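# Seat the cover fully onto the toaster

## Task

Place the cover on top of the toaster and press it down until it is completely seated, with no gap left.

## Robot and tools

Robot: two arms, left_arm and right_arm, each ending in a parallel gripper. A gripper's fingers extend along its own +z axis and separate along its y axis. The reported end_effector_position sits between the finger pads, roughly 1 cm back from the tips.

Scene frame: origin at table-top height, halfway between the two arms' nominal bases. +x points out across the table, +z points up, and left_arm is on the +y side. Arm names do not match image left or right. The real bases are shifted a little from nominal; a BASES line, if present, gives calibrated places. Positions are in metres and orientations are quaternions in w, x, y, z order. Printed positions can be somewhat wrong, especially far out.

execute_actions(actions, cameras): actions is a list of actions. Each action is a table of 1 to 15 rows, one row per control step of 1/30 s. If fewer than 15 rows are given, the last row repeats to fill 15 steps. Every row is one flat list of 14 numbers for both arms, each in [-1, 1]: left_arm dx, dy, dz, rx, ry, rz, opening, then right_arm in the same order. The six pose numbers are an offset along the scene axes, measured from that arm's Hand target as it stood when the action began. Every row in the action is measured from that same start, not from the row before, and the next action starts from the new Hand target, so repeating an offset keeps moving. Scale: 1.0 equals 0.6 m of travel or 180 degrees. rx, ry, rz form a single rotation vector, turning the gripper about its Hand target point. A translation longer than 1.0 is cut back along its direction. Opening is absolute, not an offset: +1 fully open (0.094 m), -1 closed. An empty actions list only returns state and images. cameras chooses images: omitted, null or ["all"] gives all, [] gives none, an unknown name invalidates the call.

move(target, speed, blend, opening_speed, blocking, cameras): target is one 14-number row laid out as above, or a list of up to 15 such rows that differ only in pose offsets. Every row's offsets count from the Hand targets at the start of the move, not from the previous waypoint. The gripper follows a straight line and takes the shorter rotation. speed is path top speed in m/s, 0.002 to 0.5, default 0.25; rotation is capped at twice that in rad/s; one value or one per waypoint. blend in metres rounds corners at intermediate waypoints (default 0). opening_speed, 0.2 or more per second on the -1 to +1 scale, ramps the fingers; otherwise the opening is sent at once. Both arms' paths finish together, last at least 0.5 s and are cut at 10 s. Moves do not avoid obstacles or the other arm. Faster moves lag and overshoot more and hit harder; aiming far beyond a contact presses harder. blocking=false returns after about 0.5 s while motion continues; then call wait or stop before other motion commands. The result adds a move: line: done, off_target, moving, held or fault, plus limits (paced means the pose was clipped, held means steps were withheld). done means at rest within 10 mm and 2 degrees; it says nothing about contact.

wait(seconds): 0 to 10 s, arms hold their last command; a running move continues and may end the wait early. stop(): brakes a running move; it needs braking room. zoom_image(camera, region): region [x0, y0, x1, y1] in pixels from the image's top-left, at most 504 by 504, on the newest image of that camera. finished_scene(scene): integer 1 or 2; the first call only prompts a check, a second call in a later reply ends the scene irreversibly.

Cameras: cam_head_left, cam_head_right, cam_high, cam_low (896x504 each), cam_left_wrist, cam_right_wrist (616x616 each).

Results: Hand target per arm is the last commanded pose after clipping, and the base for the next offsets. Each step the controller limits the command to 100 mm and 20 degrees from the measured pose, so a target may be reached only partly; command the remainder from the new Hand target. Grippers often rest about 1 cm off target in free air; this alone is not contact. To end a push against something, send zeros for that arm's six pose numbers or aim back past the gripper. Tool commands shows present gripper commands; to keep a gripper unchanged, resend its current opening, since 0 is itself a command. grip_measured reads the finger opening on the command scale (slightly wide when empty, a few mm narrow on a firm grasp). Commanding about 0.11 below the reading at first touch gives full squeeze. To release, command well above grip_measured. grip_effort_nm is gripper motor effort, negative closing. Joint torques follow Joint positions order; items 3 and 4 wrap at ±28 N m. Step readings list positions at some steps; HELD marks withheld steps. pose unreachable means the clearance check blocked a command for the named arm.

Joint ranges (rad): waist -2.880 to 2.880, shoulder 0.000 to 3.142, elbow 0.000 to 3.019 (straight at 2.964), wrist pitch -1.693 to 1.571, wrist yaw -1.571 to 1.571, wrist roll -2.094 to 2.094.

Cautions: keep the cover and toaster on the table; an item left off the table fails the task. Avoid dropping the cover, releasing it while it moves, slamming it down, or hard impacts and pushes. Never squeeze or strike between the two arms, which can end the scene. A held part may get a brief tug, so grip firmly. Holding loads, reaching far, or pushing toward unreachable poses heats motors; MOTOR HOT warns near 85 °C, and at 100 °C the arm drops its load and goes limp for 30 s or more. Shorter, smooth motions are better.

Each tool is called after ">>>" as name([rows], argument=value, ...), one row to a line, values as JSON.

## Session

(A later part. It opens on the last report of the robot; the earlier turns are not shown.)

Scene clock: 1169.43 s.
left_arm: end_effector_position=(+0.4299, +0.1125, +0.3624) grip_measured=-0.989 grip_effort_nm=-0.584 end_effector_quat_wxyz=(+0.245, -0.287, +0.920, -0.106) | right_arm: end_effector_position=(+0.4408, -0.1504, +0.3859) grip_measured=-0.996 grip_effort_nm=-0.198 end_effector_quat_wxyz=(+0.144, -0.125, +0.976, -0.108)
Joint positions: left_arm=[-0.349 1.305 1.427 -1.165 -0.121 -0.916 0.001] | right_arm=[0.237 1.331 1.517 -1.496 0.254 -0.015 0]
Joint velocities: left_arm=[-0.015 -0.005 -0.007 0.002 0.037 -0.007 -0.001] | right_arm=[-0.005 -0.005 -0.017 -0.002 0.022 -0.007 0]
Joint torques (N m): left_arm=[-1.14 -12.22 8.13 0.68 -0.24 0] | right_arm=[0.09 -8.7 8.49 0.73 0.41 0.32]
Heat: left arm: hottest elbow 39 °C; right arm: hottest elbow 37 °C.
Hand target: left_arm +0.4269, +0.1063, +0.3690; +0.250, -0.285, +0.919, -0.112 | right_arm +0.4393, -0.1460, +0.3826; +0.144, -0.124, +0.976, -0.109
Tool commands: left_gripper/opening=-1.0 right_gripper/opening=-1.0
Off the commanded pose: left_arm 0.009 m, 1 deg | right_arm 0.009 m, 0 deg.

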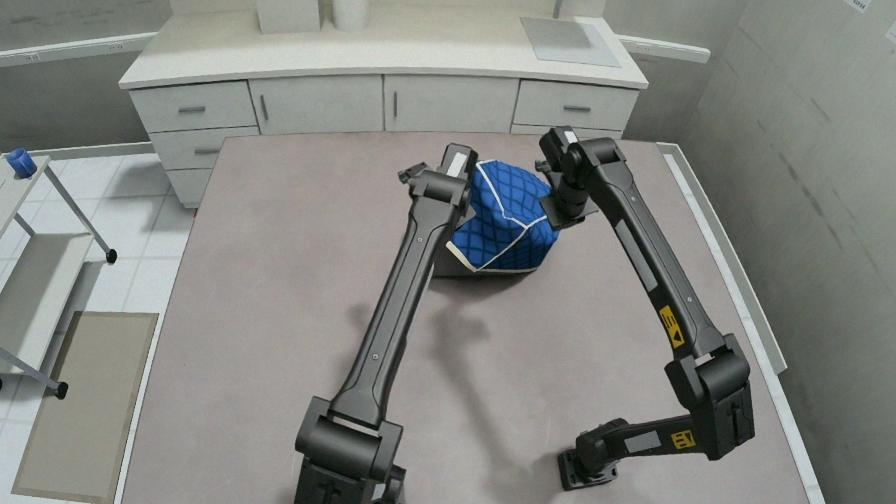

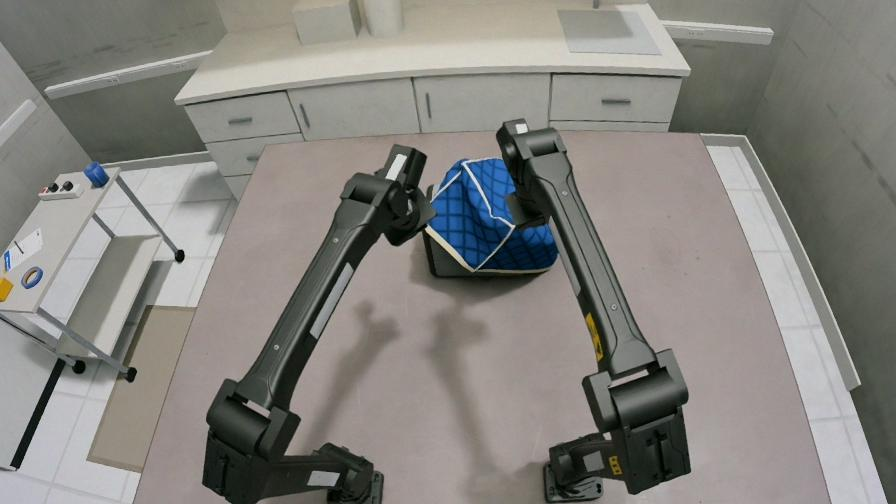

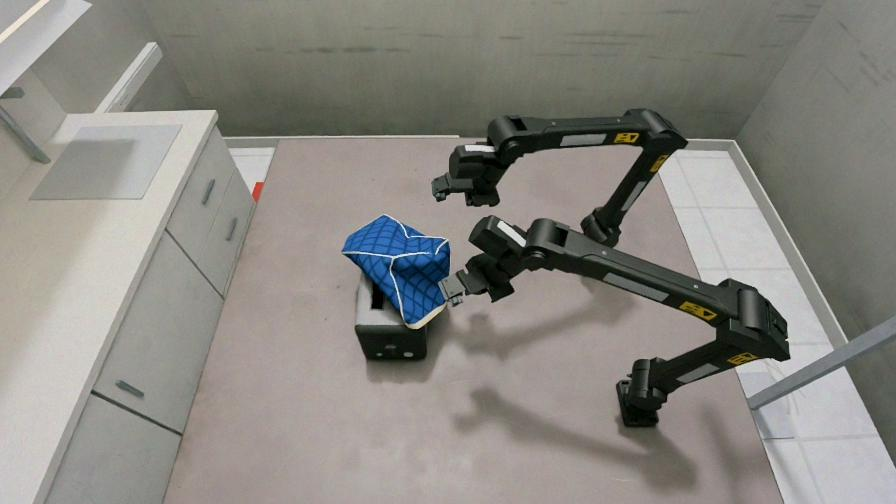

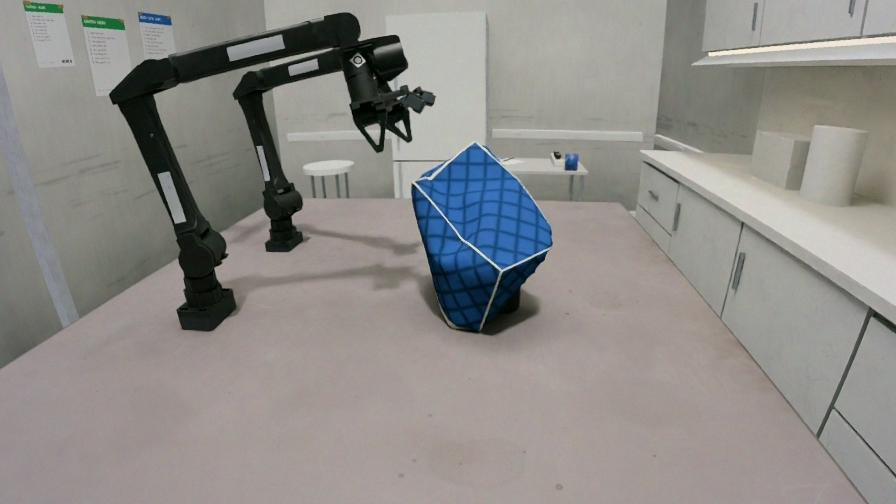

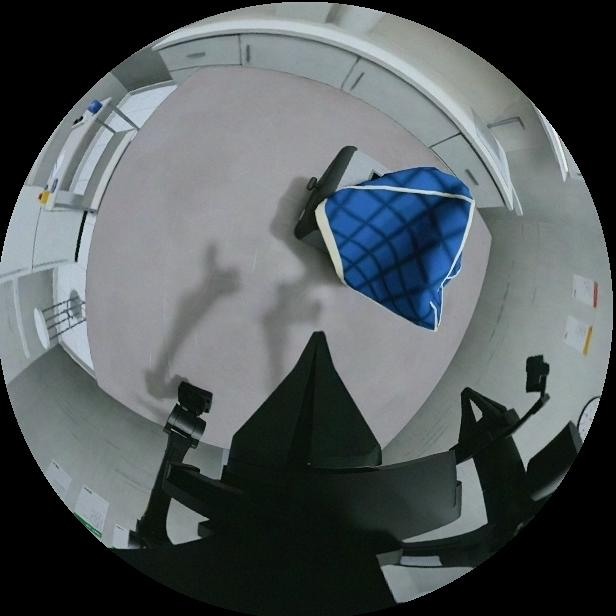

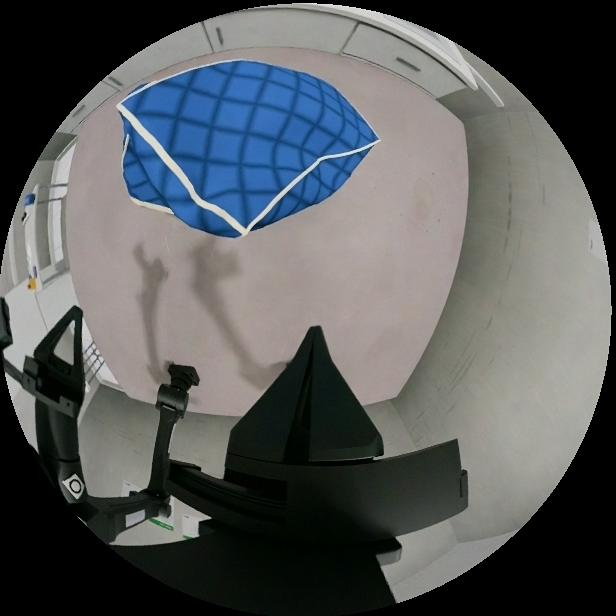

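>>> move(target=[0.29,-0.08,0.12,0,0,0,0.6,-0.15,-0.1,0.05,0,0,0,-1])

Scene clock: 1183.33 s.
left_arm: end_effector_position=(+0.5916, +0.0535, +0.4356) grip_measured=+0.598 grip_effort_nm=0.115 end_effector_quat_wxyz=(+0.244, -0.284, +0.921, -0.108) | right_arm: end_effector_position=(+0.3548, -0.2022, +0.4166) grip_measured=-0.996 grip_effort_nm=-0.193 end_effector_quat_wxyz=(+0.148, -0.122, +0.975, -0.110)
Joint positions: left_arm=[-0.349 1.849 2.274 -1.466 -0.116 -0.912 0.075] | right_arm=[0.151 1.099 1.407 -1.589 0.238 -0.095 0]
Joint velocities: left_arm=[-0.015 -0.005 0.007 -0.012 0.022 -0.007 0.001] | right_arm=[-0.005 -0.005 -0.012 -0.012 -0.037 -0.037 0]
Joint torques (N m): left_arm=[0.73 -18.2 10.77 0.36 0.03 0.16] | right_arm=[-2.02 -5.71 8.27 0.39 0.03 -0.02]
Heat: left arm: hottest elbow 40 °C; right arm: hottest elbow 37 °C.
Hand target: left_arm +0.6012, +0.0566, +0.4428; +0.250, -0.285, +0.919, -0.112 | right_arm +0.3499, -0.2064, +0.4145; +0.143, -0.124, +0.976, -0.110
Off the commanded pose: left_arm 0.012 m, 1 deg | right_arm 0.008 m, 1 deg.
move: off_target (left_arm)

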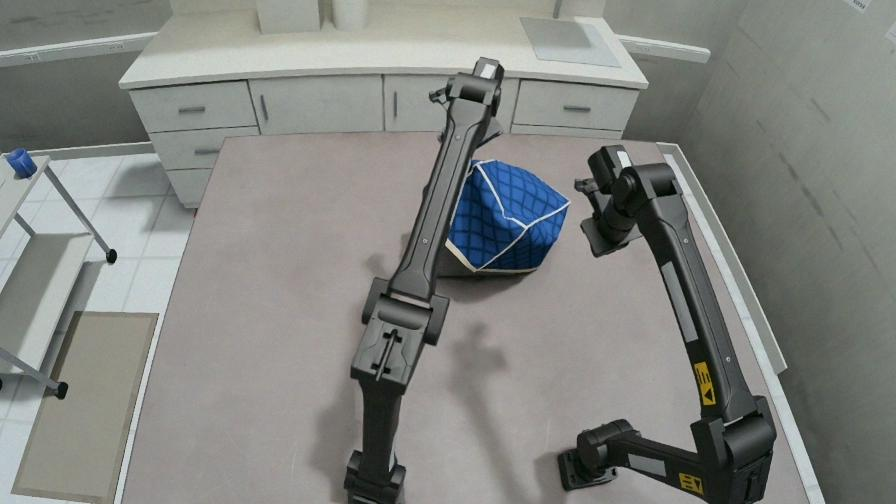

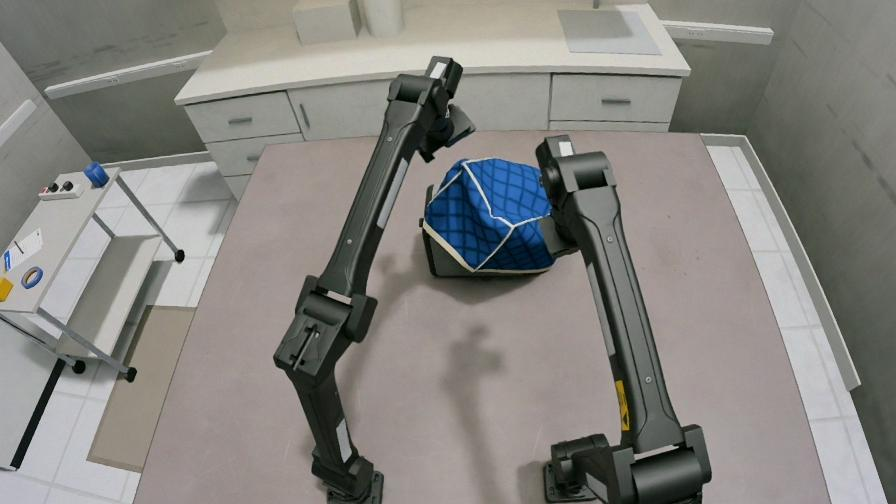

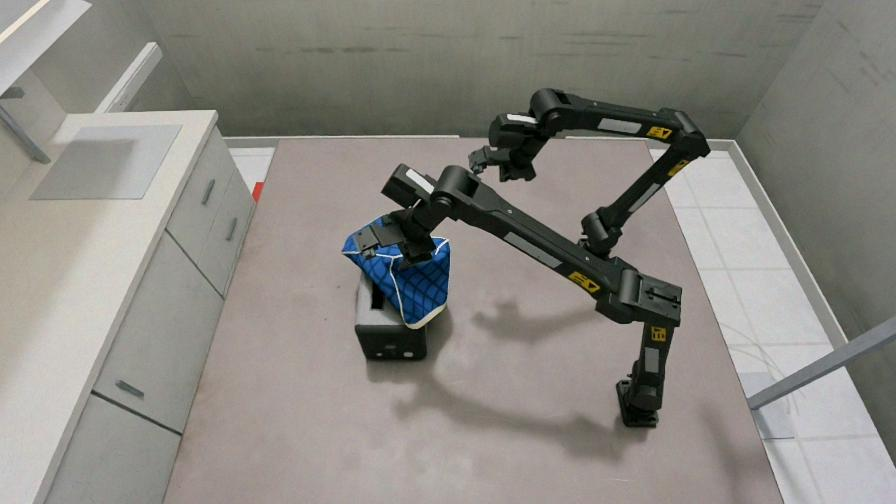

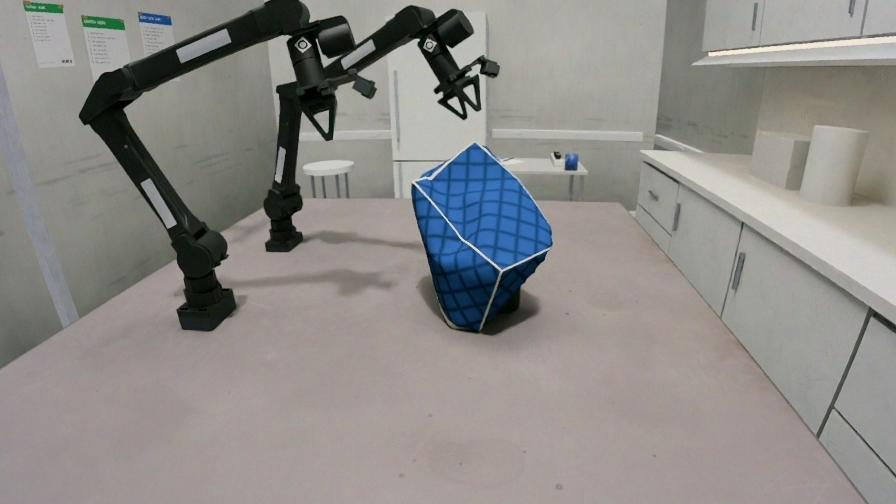

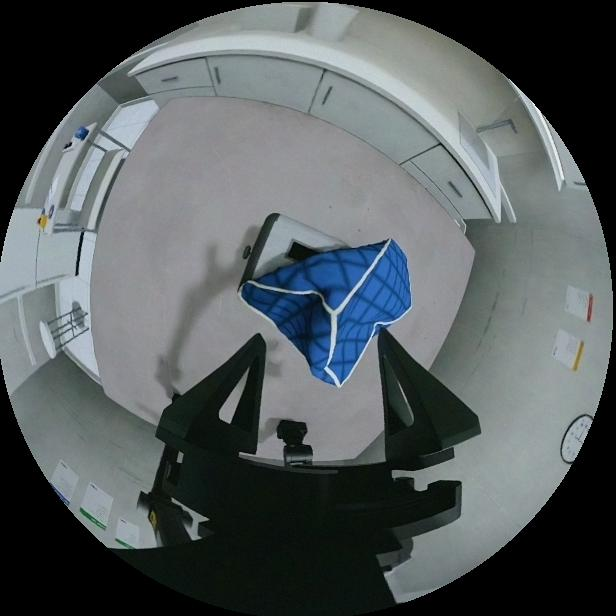

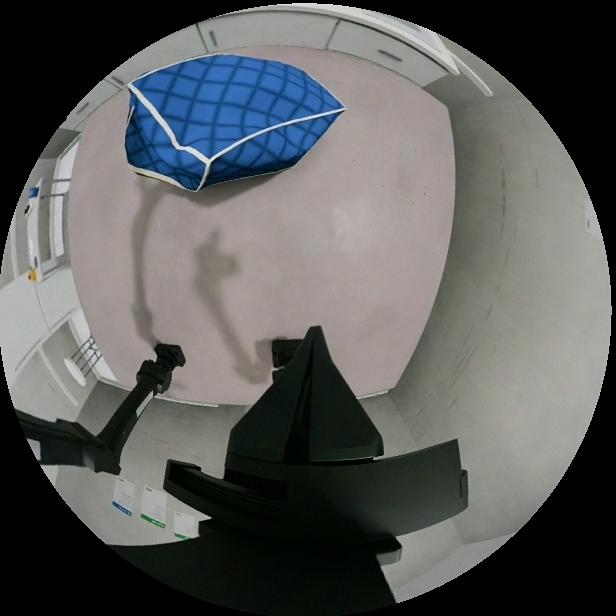

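>>> move(target=[0.025,-0.02,-0.16,0,0,0,0.6,0,0,0,0,0,0,-1], cameras=["cam_left_wrist","cam_high","cam_low"], speed=0.15)

Scene clock: 1190.90 s.
left_arm: end_effector_position=(+0.6172, +0.0443, +0.3349) grip_measured=+0.598 grip_effort_nm=0.115 end_effector_quat_wxyz=(+0.240, -0.284, +0.922, -0.105) | right_arm: end_effector_position=(+0.3548, -0.2022, +0.4166) grip_measured=-0.996 grip_effort_nm=-0.193 end_effector_quat_wxyz=(+0.148, -0.122, +0.975, -0.111)
Joint positions: left_arm=[-0.349 1.849 2.001 -1.205 -0.116 -0.912 0.075] | right_arm=[0.151 1.099 1.407 -1.589 0.238 -0.095 0]
Joint velocities: left_arm=[0.005 -0.015 0.007 0.007 -0.051 -0.007 0.001] | right_arm=[-0.005 0.005 -0.002 -0.012 -0.051 0.007 0]
Joint torques (N m): left_arm=[-0.15 -22.71 7.56 1.1 -0.12 0.08] | right_arm=[-1.79 -5.77 8.23 0.39 0.04 -0.03]
Heat: left arm: hottest elbow 40 °C; right arm: hottest elbow 37 °C.
Hand target: left_arm +0.6162, +0.0464, +0.3464; +0.250, -0.285, +0.919, -0.112 | right_arm +0.3499, -0.2064, +0.4145; +0.143, -0.124, +0.976, -0.110
Off the commanded pose: left_arm 0.012 m, 1 deg | right_arm 0.007 m, 1 deg.
move: off_target (left_arm)
Images, in order (width x height): cam_high 896x504, cam_low 896x504, cam_left_wrist 616x616.

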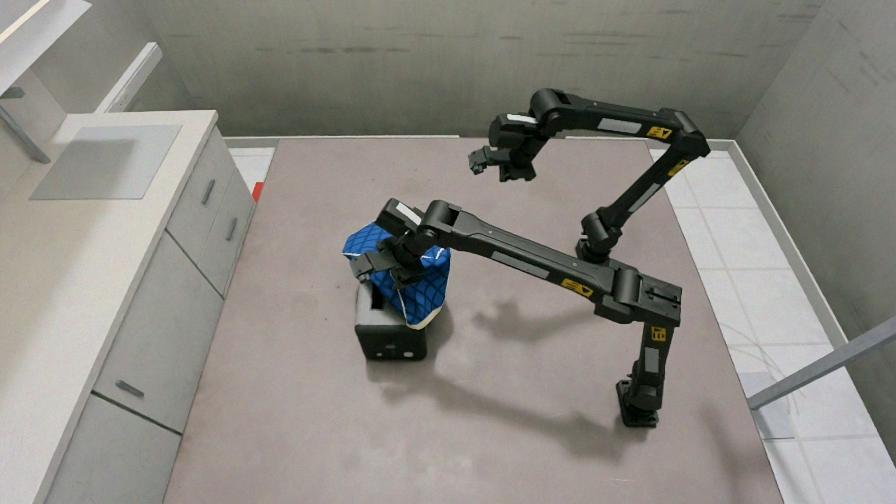

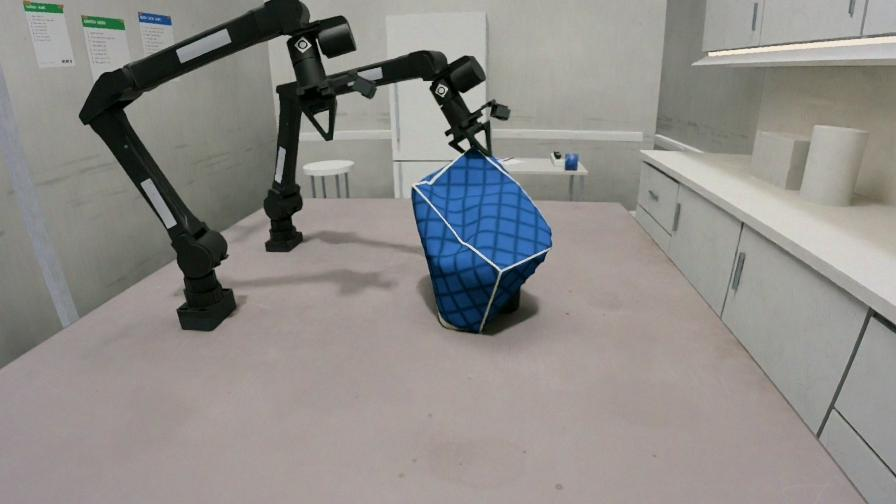

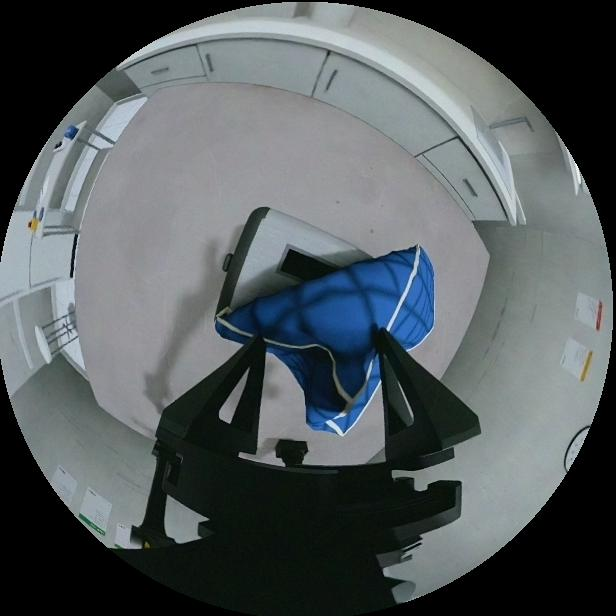

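>>> move([
  [0,0,0.05,0,0,0,0.8,0,0,0,0,0,0,-1],
  [-0.07,-0.025,0.05,0,0,0,0.8,0,0,0,0,0,0,-1],
  [-0.07,-0.025,-0.075,0,0,0,0.8,0,0,0,0,0,0,-1],
], cameras=["cam_left_wrist","cam_high","cam_low"], speed=0.15)

Scene clock: 1196.73 s.
left_arm: end_effector_position=(+0.5743, +0.0366, +0.2801) grip_measured=+0.798 grip_effort_nm=0.115 end_effector_quat_wxyz=(+0.232, -0.283, +0.926, -0.097) | right_arm: end_effector_position=(+0.3548, -0.2022, +0.4166) grip_measured=-0.996 grip_effort_nm=-0.198 end_effector_quat_wxyz=(+0.148, -0.122, +0.975, -0.110)
Joint positions: left_arm=[-0.388 1.746 1.722 -1.056 -0.137 -0.943 0.084] | right_arm=[0.151 1.099 1.407 -1.589 0.237 -0.095 0]
Joint velocities: left_arm=[-0.005 -0.005 -0.022 -0.032 0.022 0.022 -0.001] | right_arm=[0.005 -0.015 -0.002 -0.012 0.125 0.022 0]
Joint torques (N m): left_arm=[-0.79 -21.77 8.14 1.22 -0.24 -0.02] | right_arm=[-1.96 -5.6 8.24 0.4 0.03 -0.01]
Heat: left arm: hottest elbow 41 °C; right arm: hottest elbow 37 °C.
Hand target: left_arm +0.5739, +0.0323, +0.3005; +0.250, -0.285, +0.919, -0.112 | right_arm +0.3499, -0.2064, +0.4145; +0.143, -0.124, +0.976, -0.110
Off the commanded pose: left_arm 0.022 m, 3 deg | right_arm 0.007 m, 1 deg.
move: off_target (left_arm)
Images, in order (width x height): cam_high 896x504, cam_low 896x504, cam_left_wrist 616x616.

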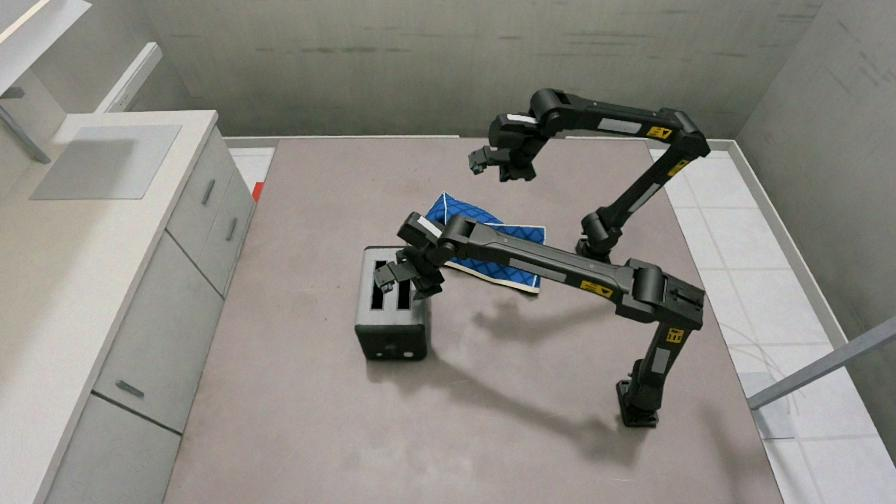

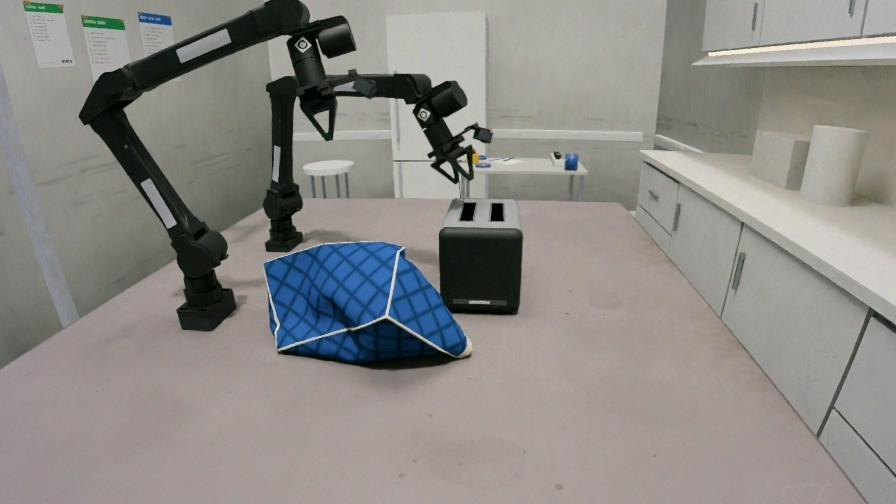

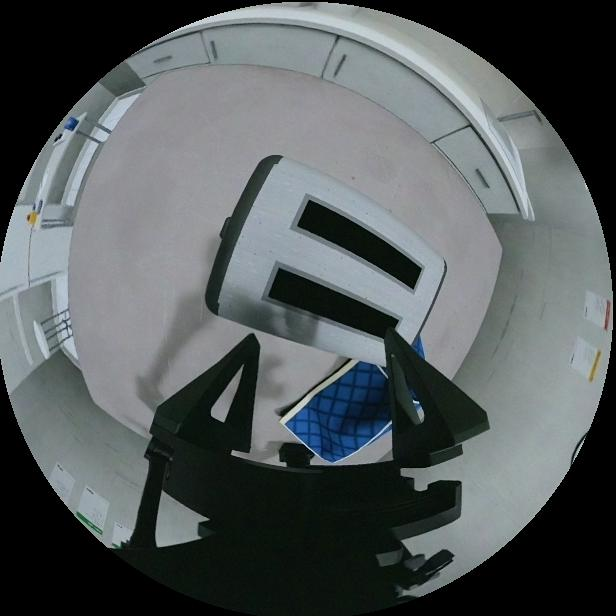

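>>> move([
  [0,0,0.2,0,0,0,-1,0,0,0.0,0,0,0,-1],
  [-0.15,0.25,0.2,0,0,0,-1,0,-0.1,0,0,0,0,-1],
])

>>> zoom_image(camera="cam_head_right", region=[380, 130, 640, 400])

>>> zoom_image(camera="cam_high", region=[340, 150, 600, 370])

>>> zoom_image(camera="cam_low", region=[240, 170, 540, 390])

Scene clock: 1204.60 s.
left_arm: end_effector_position=(+0.4814, +0.1745, +0.4125) grip_measured=-0.989 grip_effort_nm=-0.589 end_effector_quat_wxyz=(+0.236, -0.286, +0.922, -0.107) | right_arm: end_effector_position=(+0.3537, -0.2635, +0.4139) grip_measured=-0.996 grip_effort_nm=-0.188 end_effector_quat_wxyz=(+0.137, -0.123, +0.976, -0.113)
Joint positions: left_arm=[-0.172 1.426 1.682 -1.303 -0.022 -0.763 0.001] | right_arm=[-0.053 1.088 1.393 -1.568 0.182 -0.296 0]
Joint velocities: left_arm=[-0.005 -0.015 0.007 0.007 -0.022 -0.007 0.002] | right_arm=[-0.005 -0.005 -0.002 0.002 0.022 -0.022 0.001]
Joint torques (N m): left_arm=[0.44 -14.45 8.02 1.33 0.06 0.19] | right_arm=[-2.02 -5.95 8.24 0.98 -0.03 -0.01]
Heat: left arm: hottest elbow 41 °C; right arm: hottest elbow 36 °C.
Hand target: left_arm +0.4838, +0.1798, +0.4221; +0.251, -0.285, +0.918, -0.113 | right_arm +0.3501, -0.2666, +0.4150; +0.143, -0.125, +0.975, -0.113
Off the commanded pose: left_arm 0.011 m, 2 deg | right_arm 0.005 m, 1 deg.
move: off_target (left_arm)

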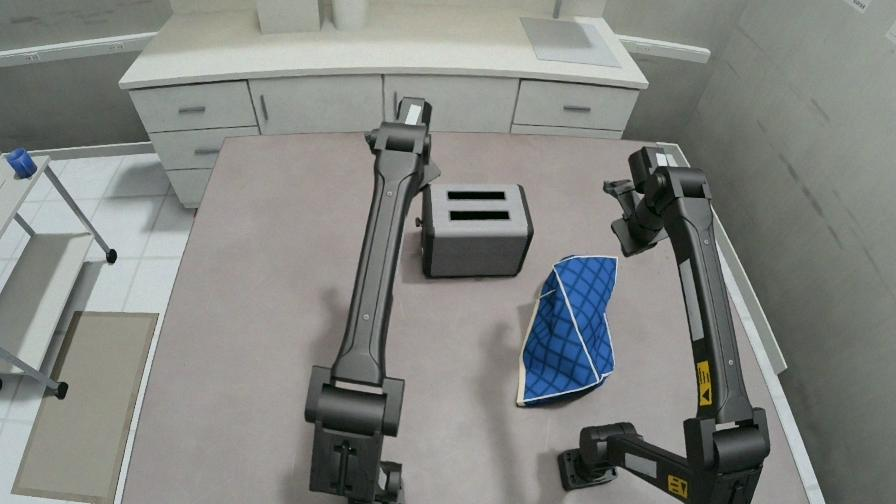

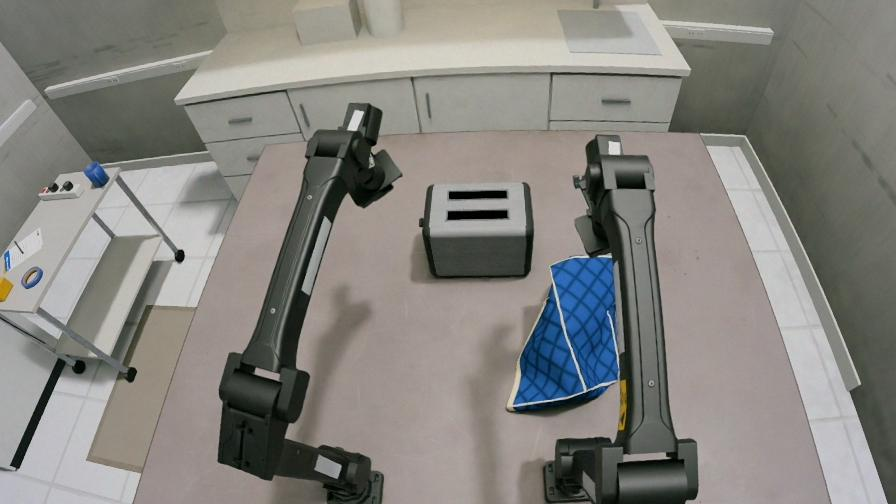

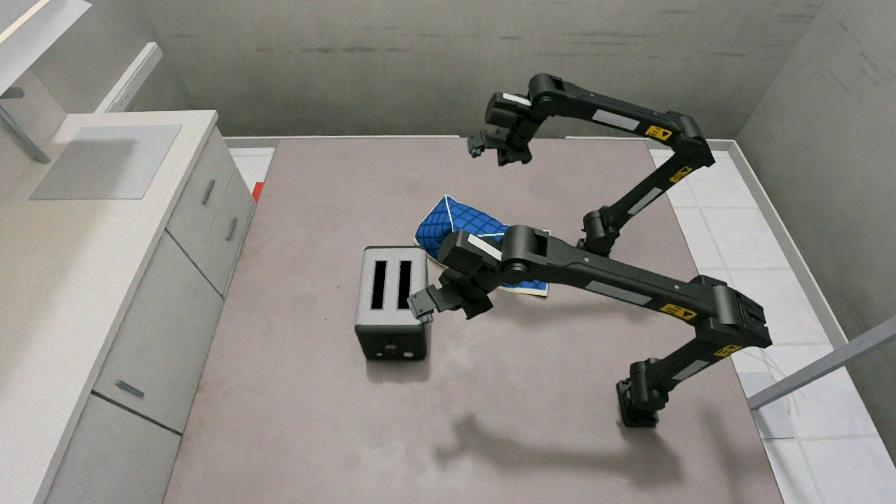

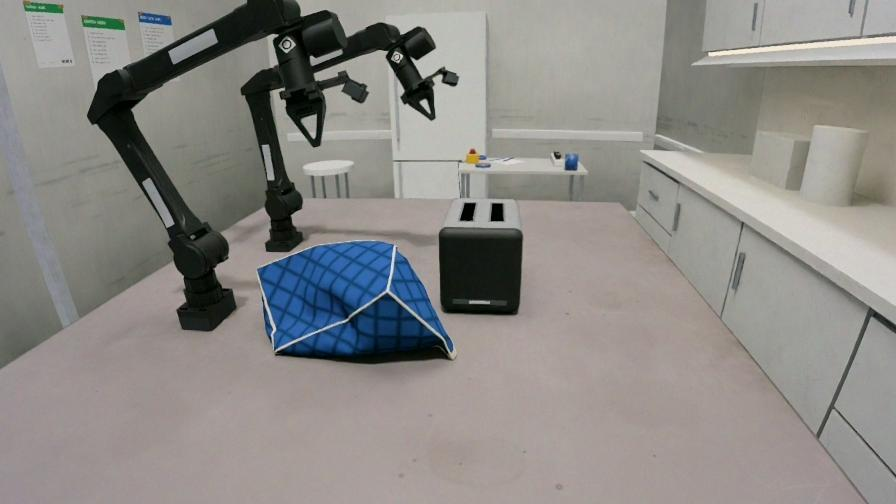

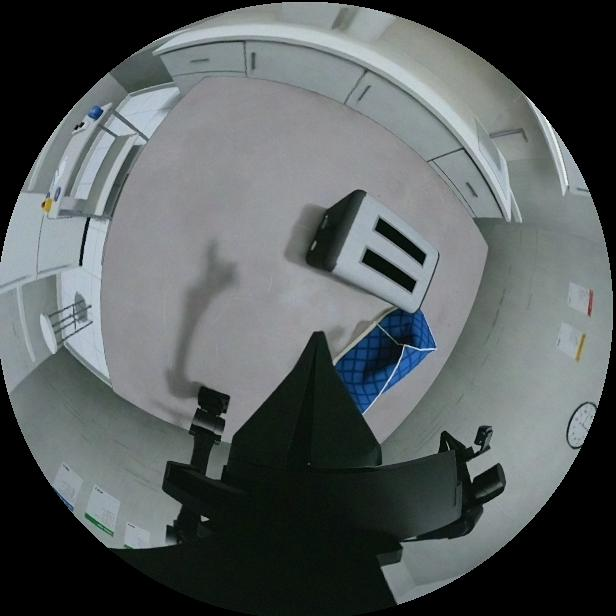

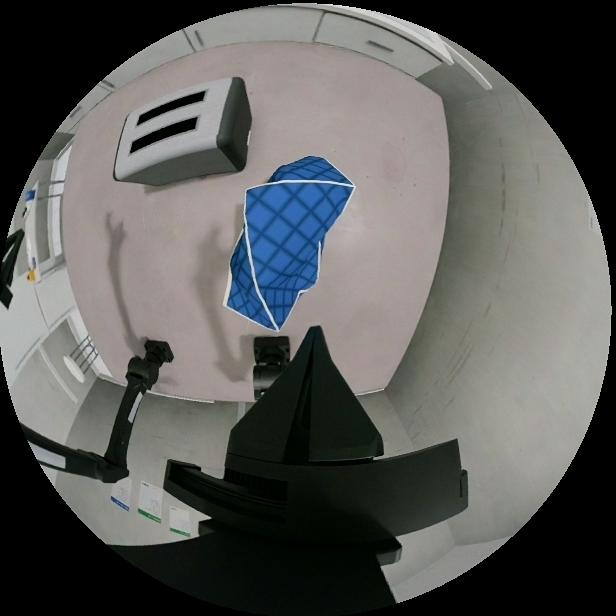

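Scaled by 1.867.

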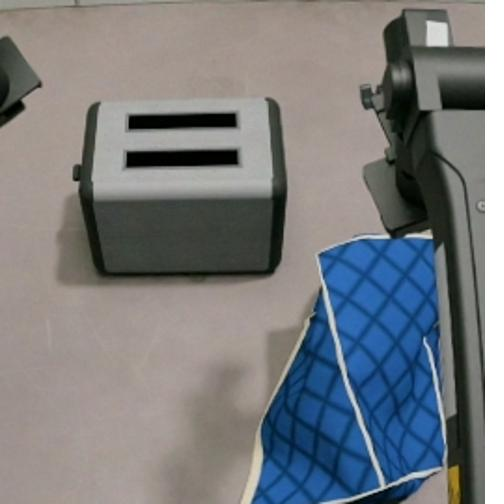

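Scaled by 1.938.

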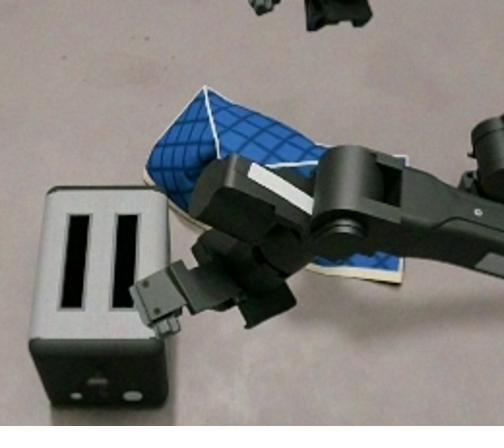

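Scaled by 1.680.

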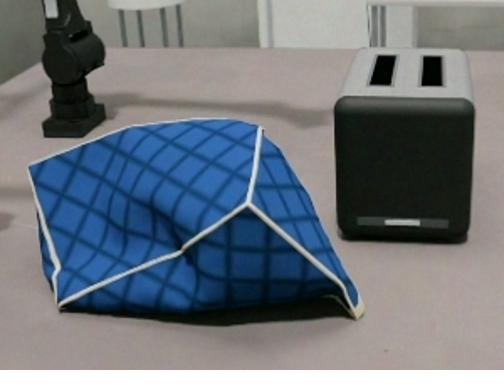

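>>> move([
  [0,-0.3,0,0.095,0.036,-0.336,0.8,-0.12,-0.25,0.05,0,0,0,-1],
  [0,-0.62,-0.15,0.191,0.072,-0.672,0.8,-0.12,-0.25,0.05,0,0,0,-1],
])

Scene clock: 1242.23 s.
left_arm: end_effector_position=(+0.4815, -0.1794, +0.3210) grip_measured=+0.798 grip_effort_nm=0.115 end_effector_quat_wxyz=(+0.106, +0.691, +0.715, -0.010) | right_arm: end_effector_position=(+0.2764, -0.4117, +0.4244) grip_measured=-0.996 grip_effort_nm=-0.198 end_effector_quat_wxyz=(+0.123, -0.124, +0.979, -0.106)
Joint positions: left_arm=[-0.695 2.081 2.401 -1.68 0.037 0.843 0.084] | right_arm=[-0.648 1.038 1.393 -1.601 -0.008 -0.862 0]
Joint velocities: left_arm=[-0.005 0.005 -0.007 0.002 -0.007 0.066 -0.001] | right_arm=[0.005 -0.015 -0.022 0.007 0.022 -0.037 0]
Joint torques (N m): left_arm=[-0.91 -22.01 10.51 -0.02 -0.03 0.15] | right_arm=[-1.9 -3.96 13.85 0.44 -0.22 -0.02]
Heat: left arm: hottest elbow 43 °C; right arm: hottest elbow 37 °C.
Hand target: left_arm +0.4838, -0.1895, +0.3273; -0.003, +0.705, +0.709, -0.017 | right_arm +0.2787, -0.4171, +0.4470; +0.139, -0.126, +0.975, -0.121
Off the commanded pose: left_arm 0.017 m, 12 deg | right_arm 0.021 m, 3 deg.
joint sent to its limit (left arm) — joint 4 (wrist pitch), lower limit. The joint targets are off in position and orientation.
move: off_target (left_arm, right_arm)

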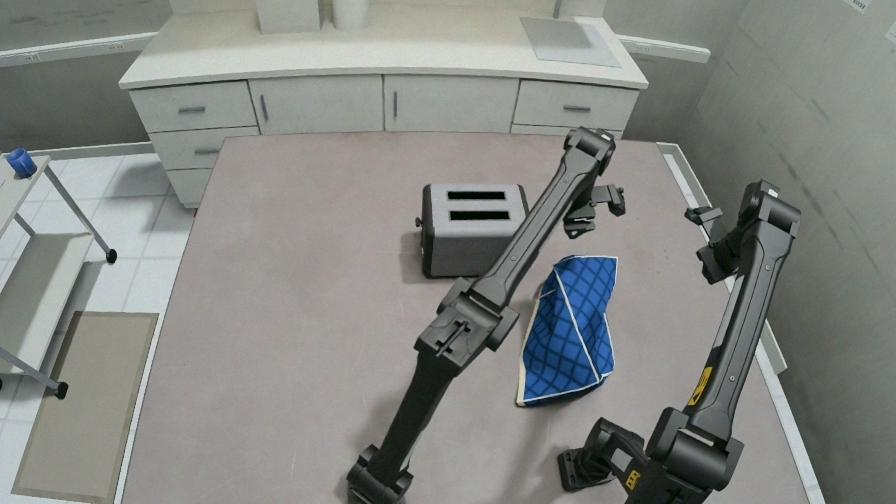

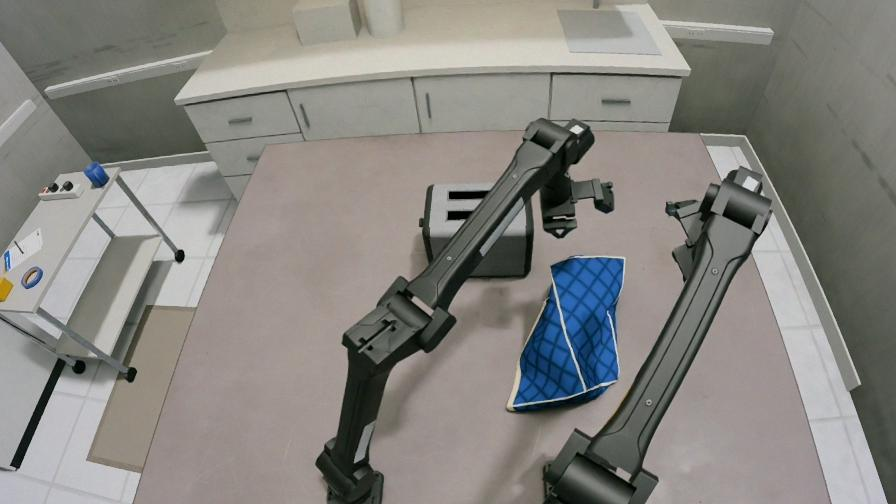

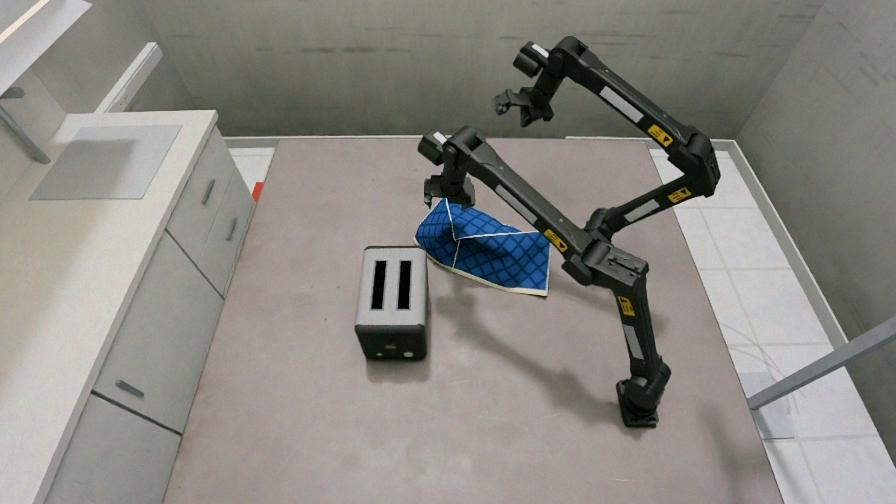

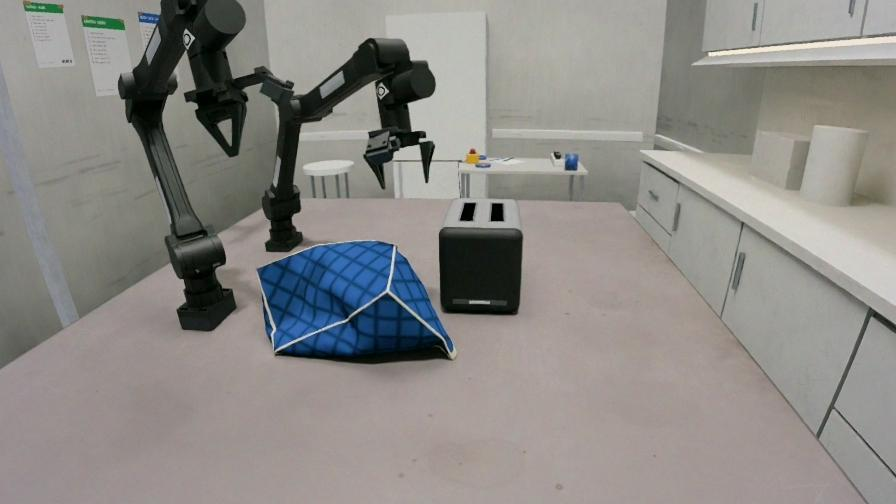

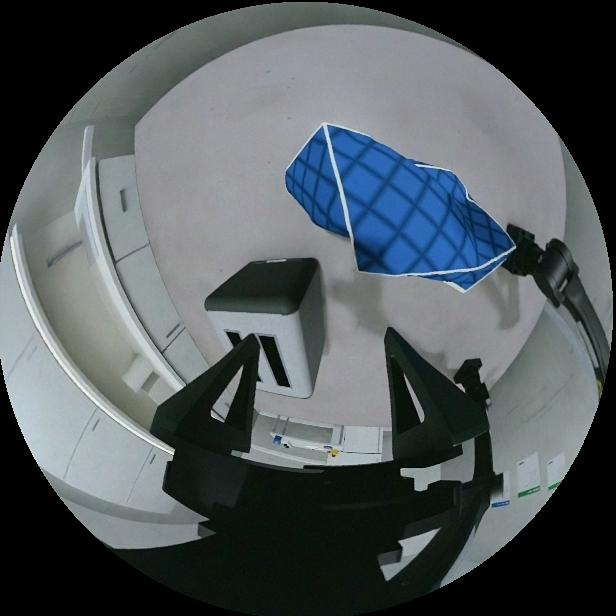

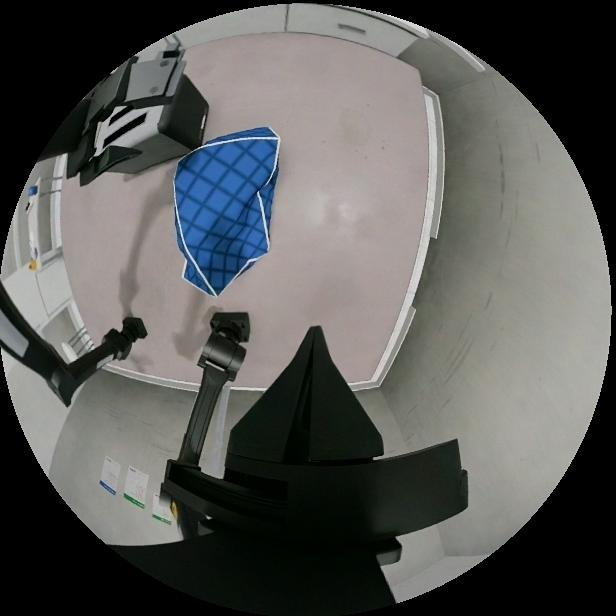

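>>> move(target=[-0.05,-0.11,-0.17,0,0,0,0.8,0,0,0,0,0,0,-1], cameras=["cam_left_wrist","cam_low","cam_head_right"])

Scene clock: 1247.37 s.
left_arm: end_effector_position=(+0.4488, -0.2484, +0.2052) grip_measured=+0.798 grip_effort_nm=0.105 end_effector_quat_wxyz=(+0.022, +0.707, +0.707, -0.015) | right_arm: end_effector_position=(+0.2764, -0.4117, +0.4244) grip_measured=-0.996 grip_effort_nm=-0.198 end_effector_quat_wxyz=(+0.123, -0.124, +0.979, -0.106)
Joint positions: left_arm=[-0.803 2.261 2.414 -1.68 0.029 0.773 0.084] | right_arm=[-0.648 1.038 1.393 -1.601 -0.008 -0.862 0]
Joint velocities: left_arm=[0.015 -0.005 0.007 -0.017 -0.022 -0.051 0] | right_arm=[-0.005 -0.005 0.002 -0.002 0.051 -0.066 0]
Joint torques (N m): left_arm=[-0.03 -26.05 10.56 -0.25 0.21 -0.02] | right_arm=[-1.85 -3.96 13.87 0.49 -0.22 -0.03]
Heat: left arm: hottest elbow 42 °C; right arm: hottest elbow 38 °C.
Hand target: left_arm +0.4545, -0.2538, +0.2247; -0.003, +0.704, +0.710, -0.016 | right_arm +0.2787, -0.4171, +0.4470; +0.139, -0.126, +0.975, -0.121
Off the commanded pose: left_arm 0.022 m, 3 deg | right_arm 0.023 m, 3 deg.
joint sent to its limit (left arm) — joint 4 (wrist pitch), lower limit. The joint targets are off in orientation, not in position.
move: off_target (left_arm, right_arm)
Images, in order (width x height): cam_head_right 896x504, cam_low 896x504, cam_left_wrist 616x616.

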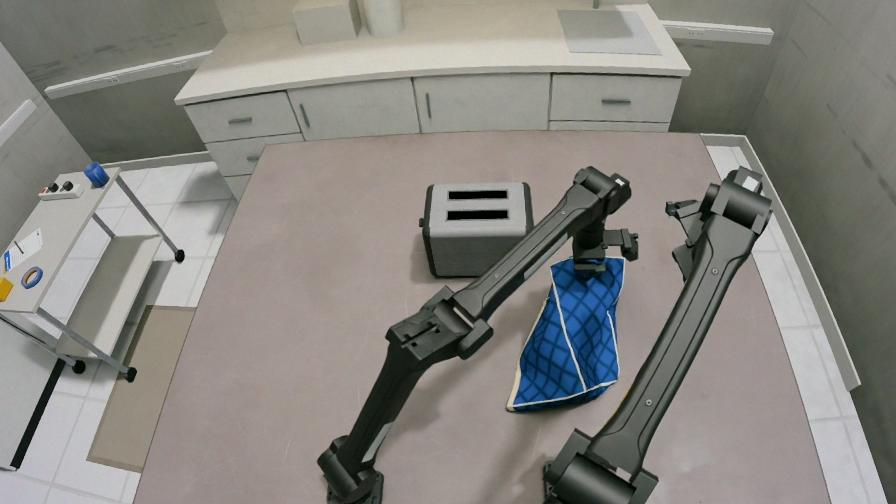

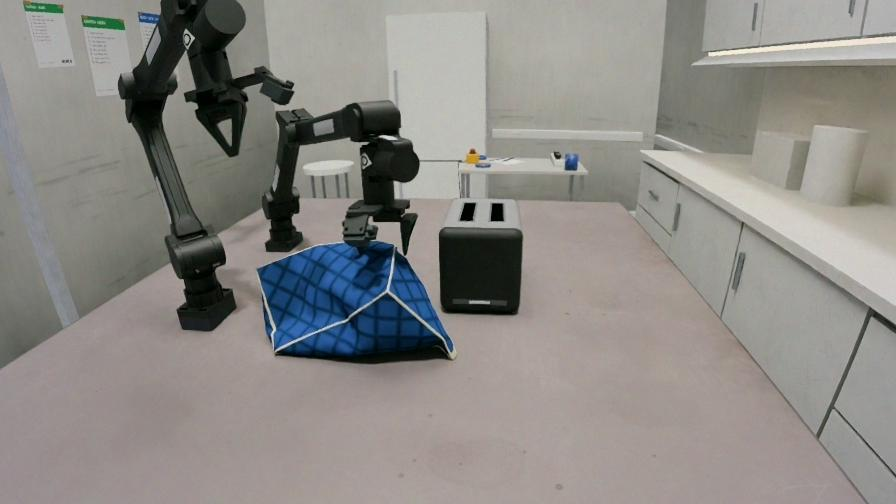

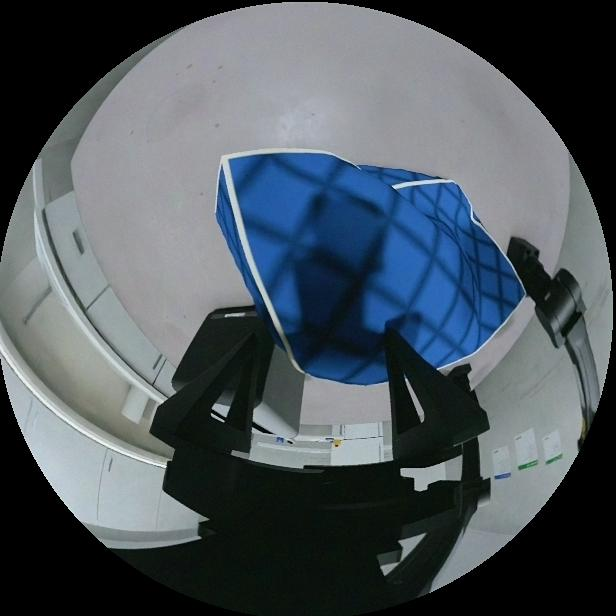

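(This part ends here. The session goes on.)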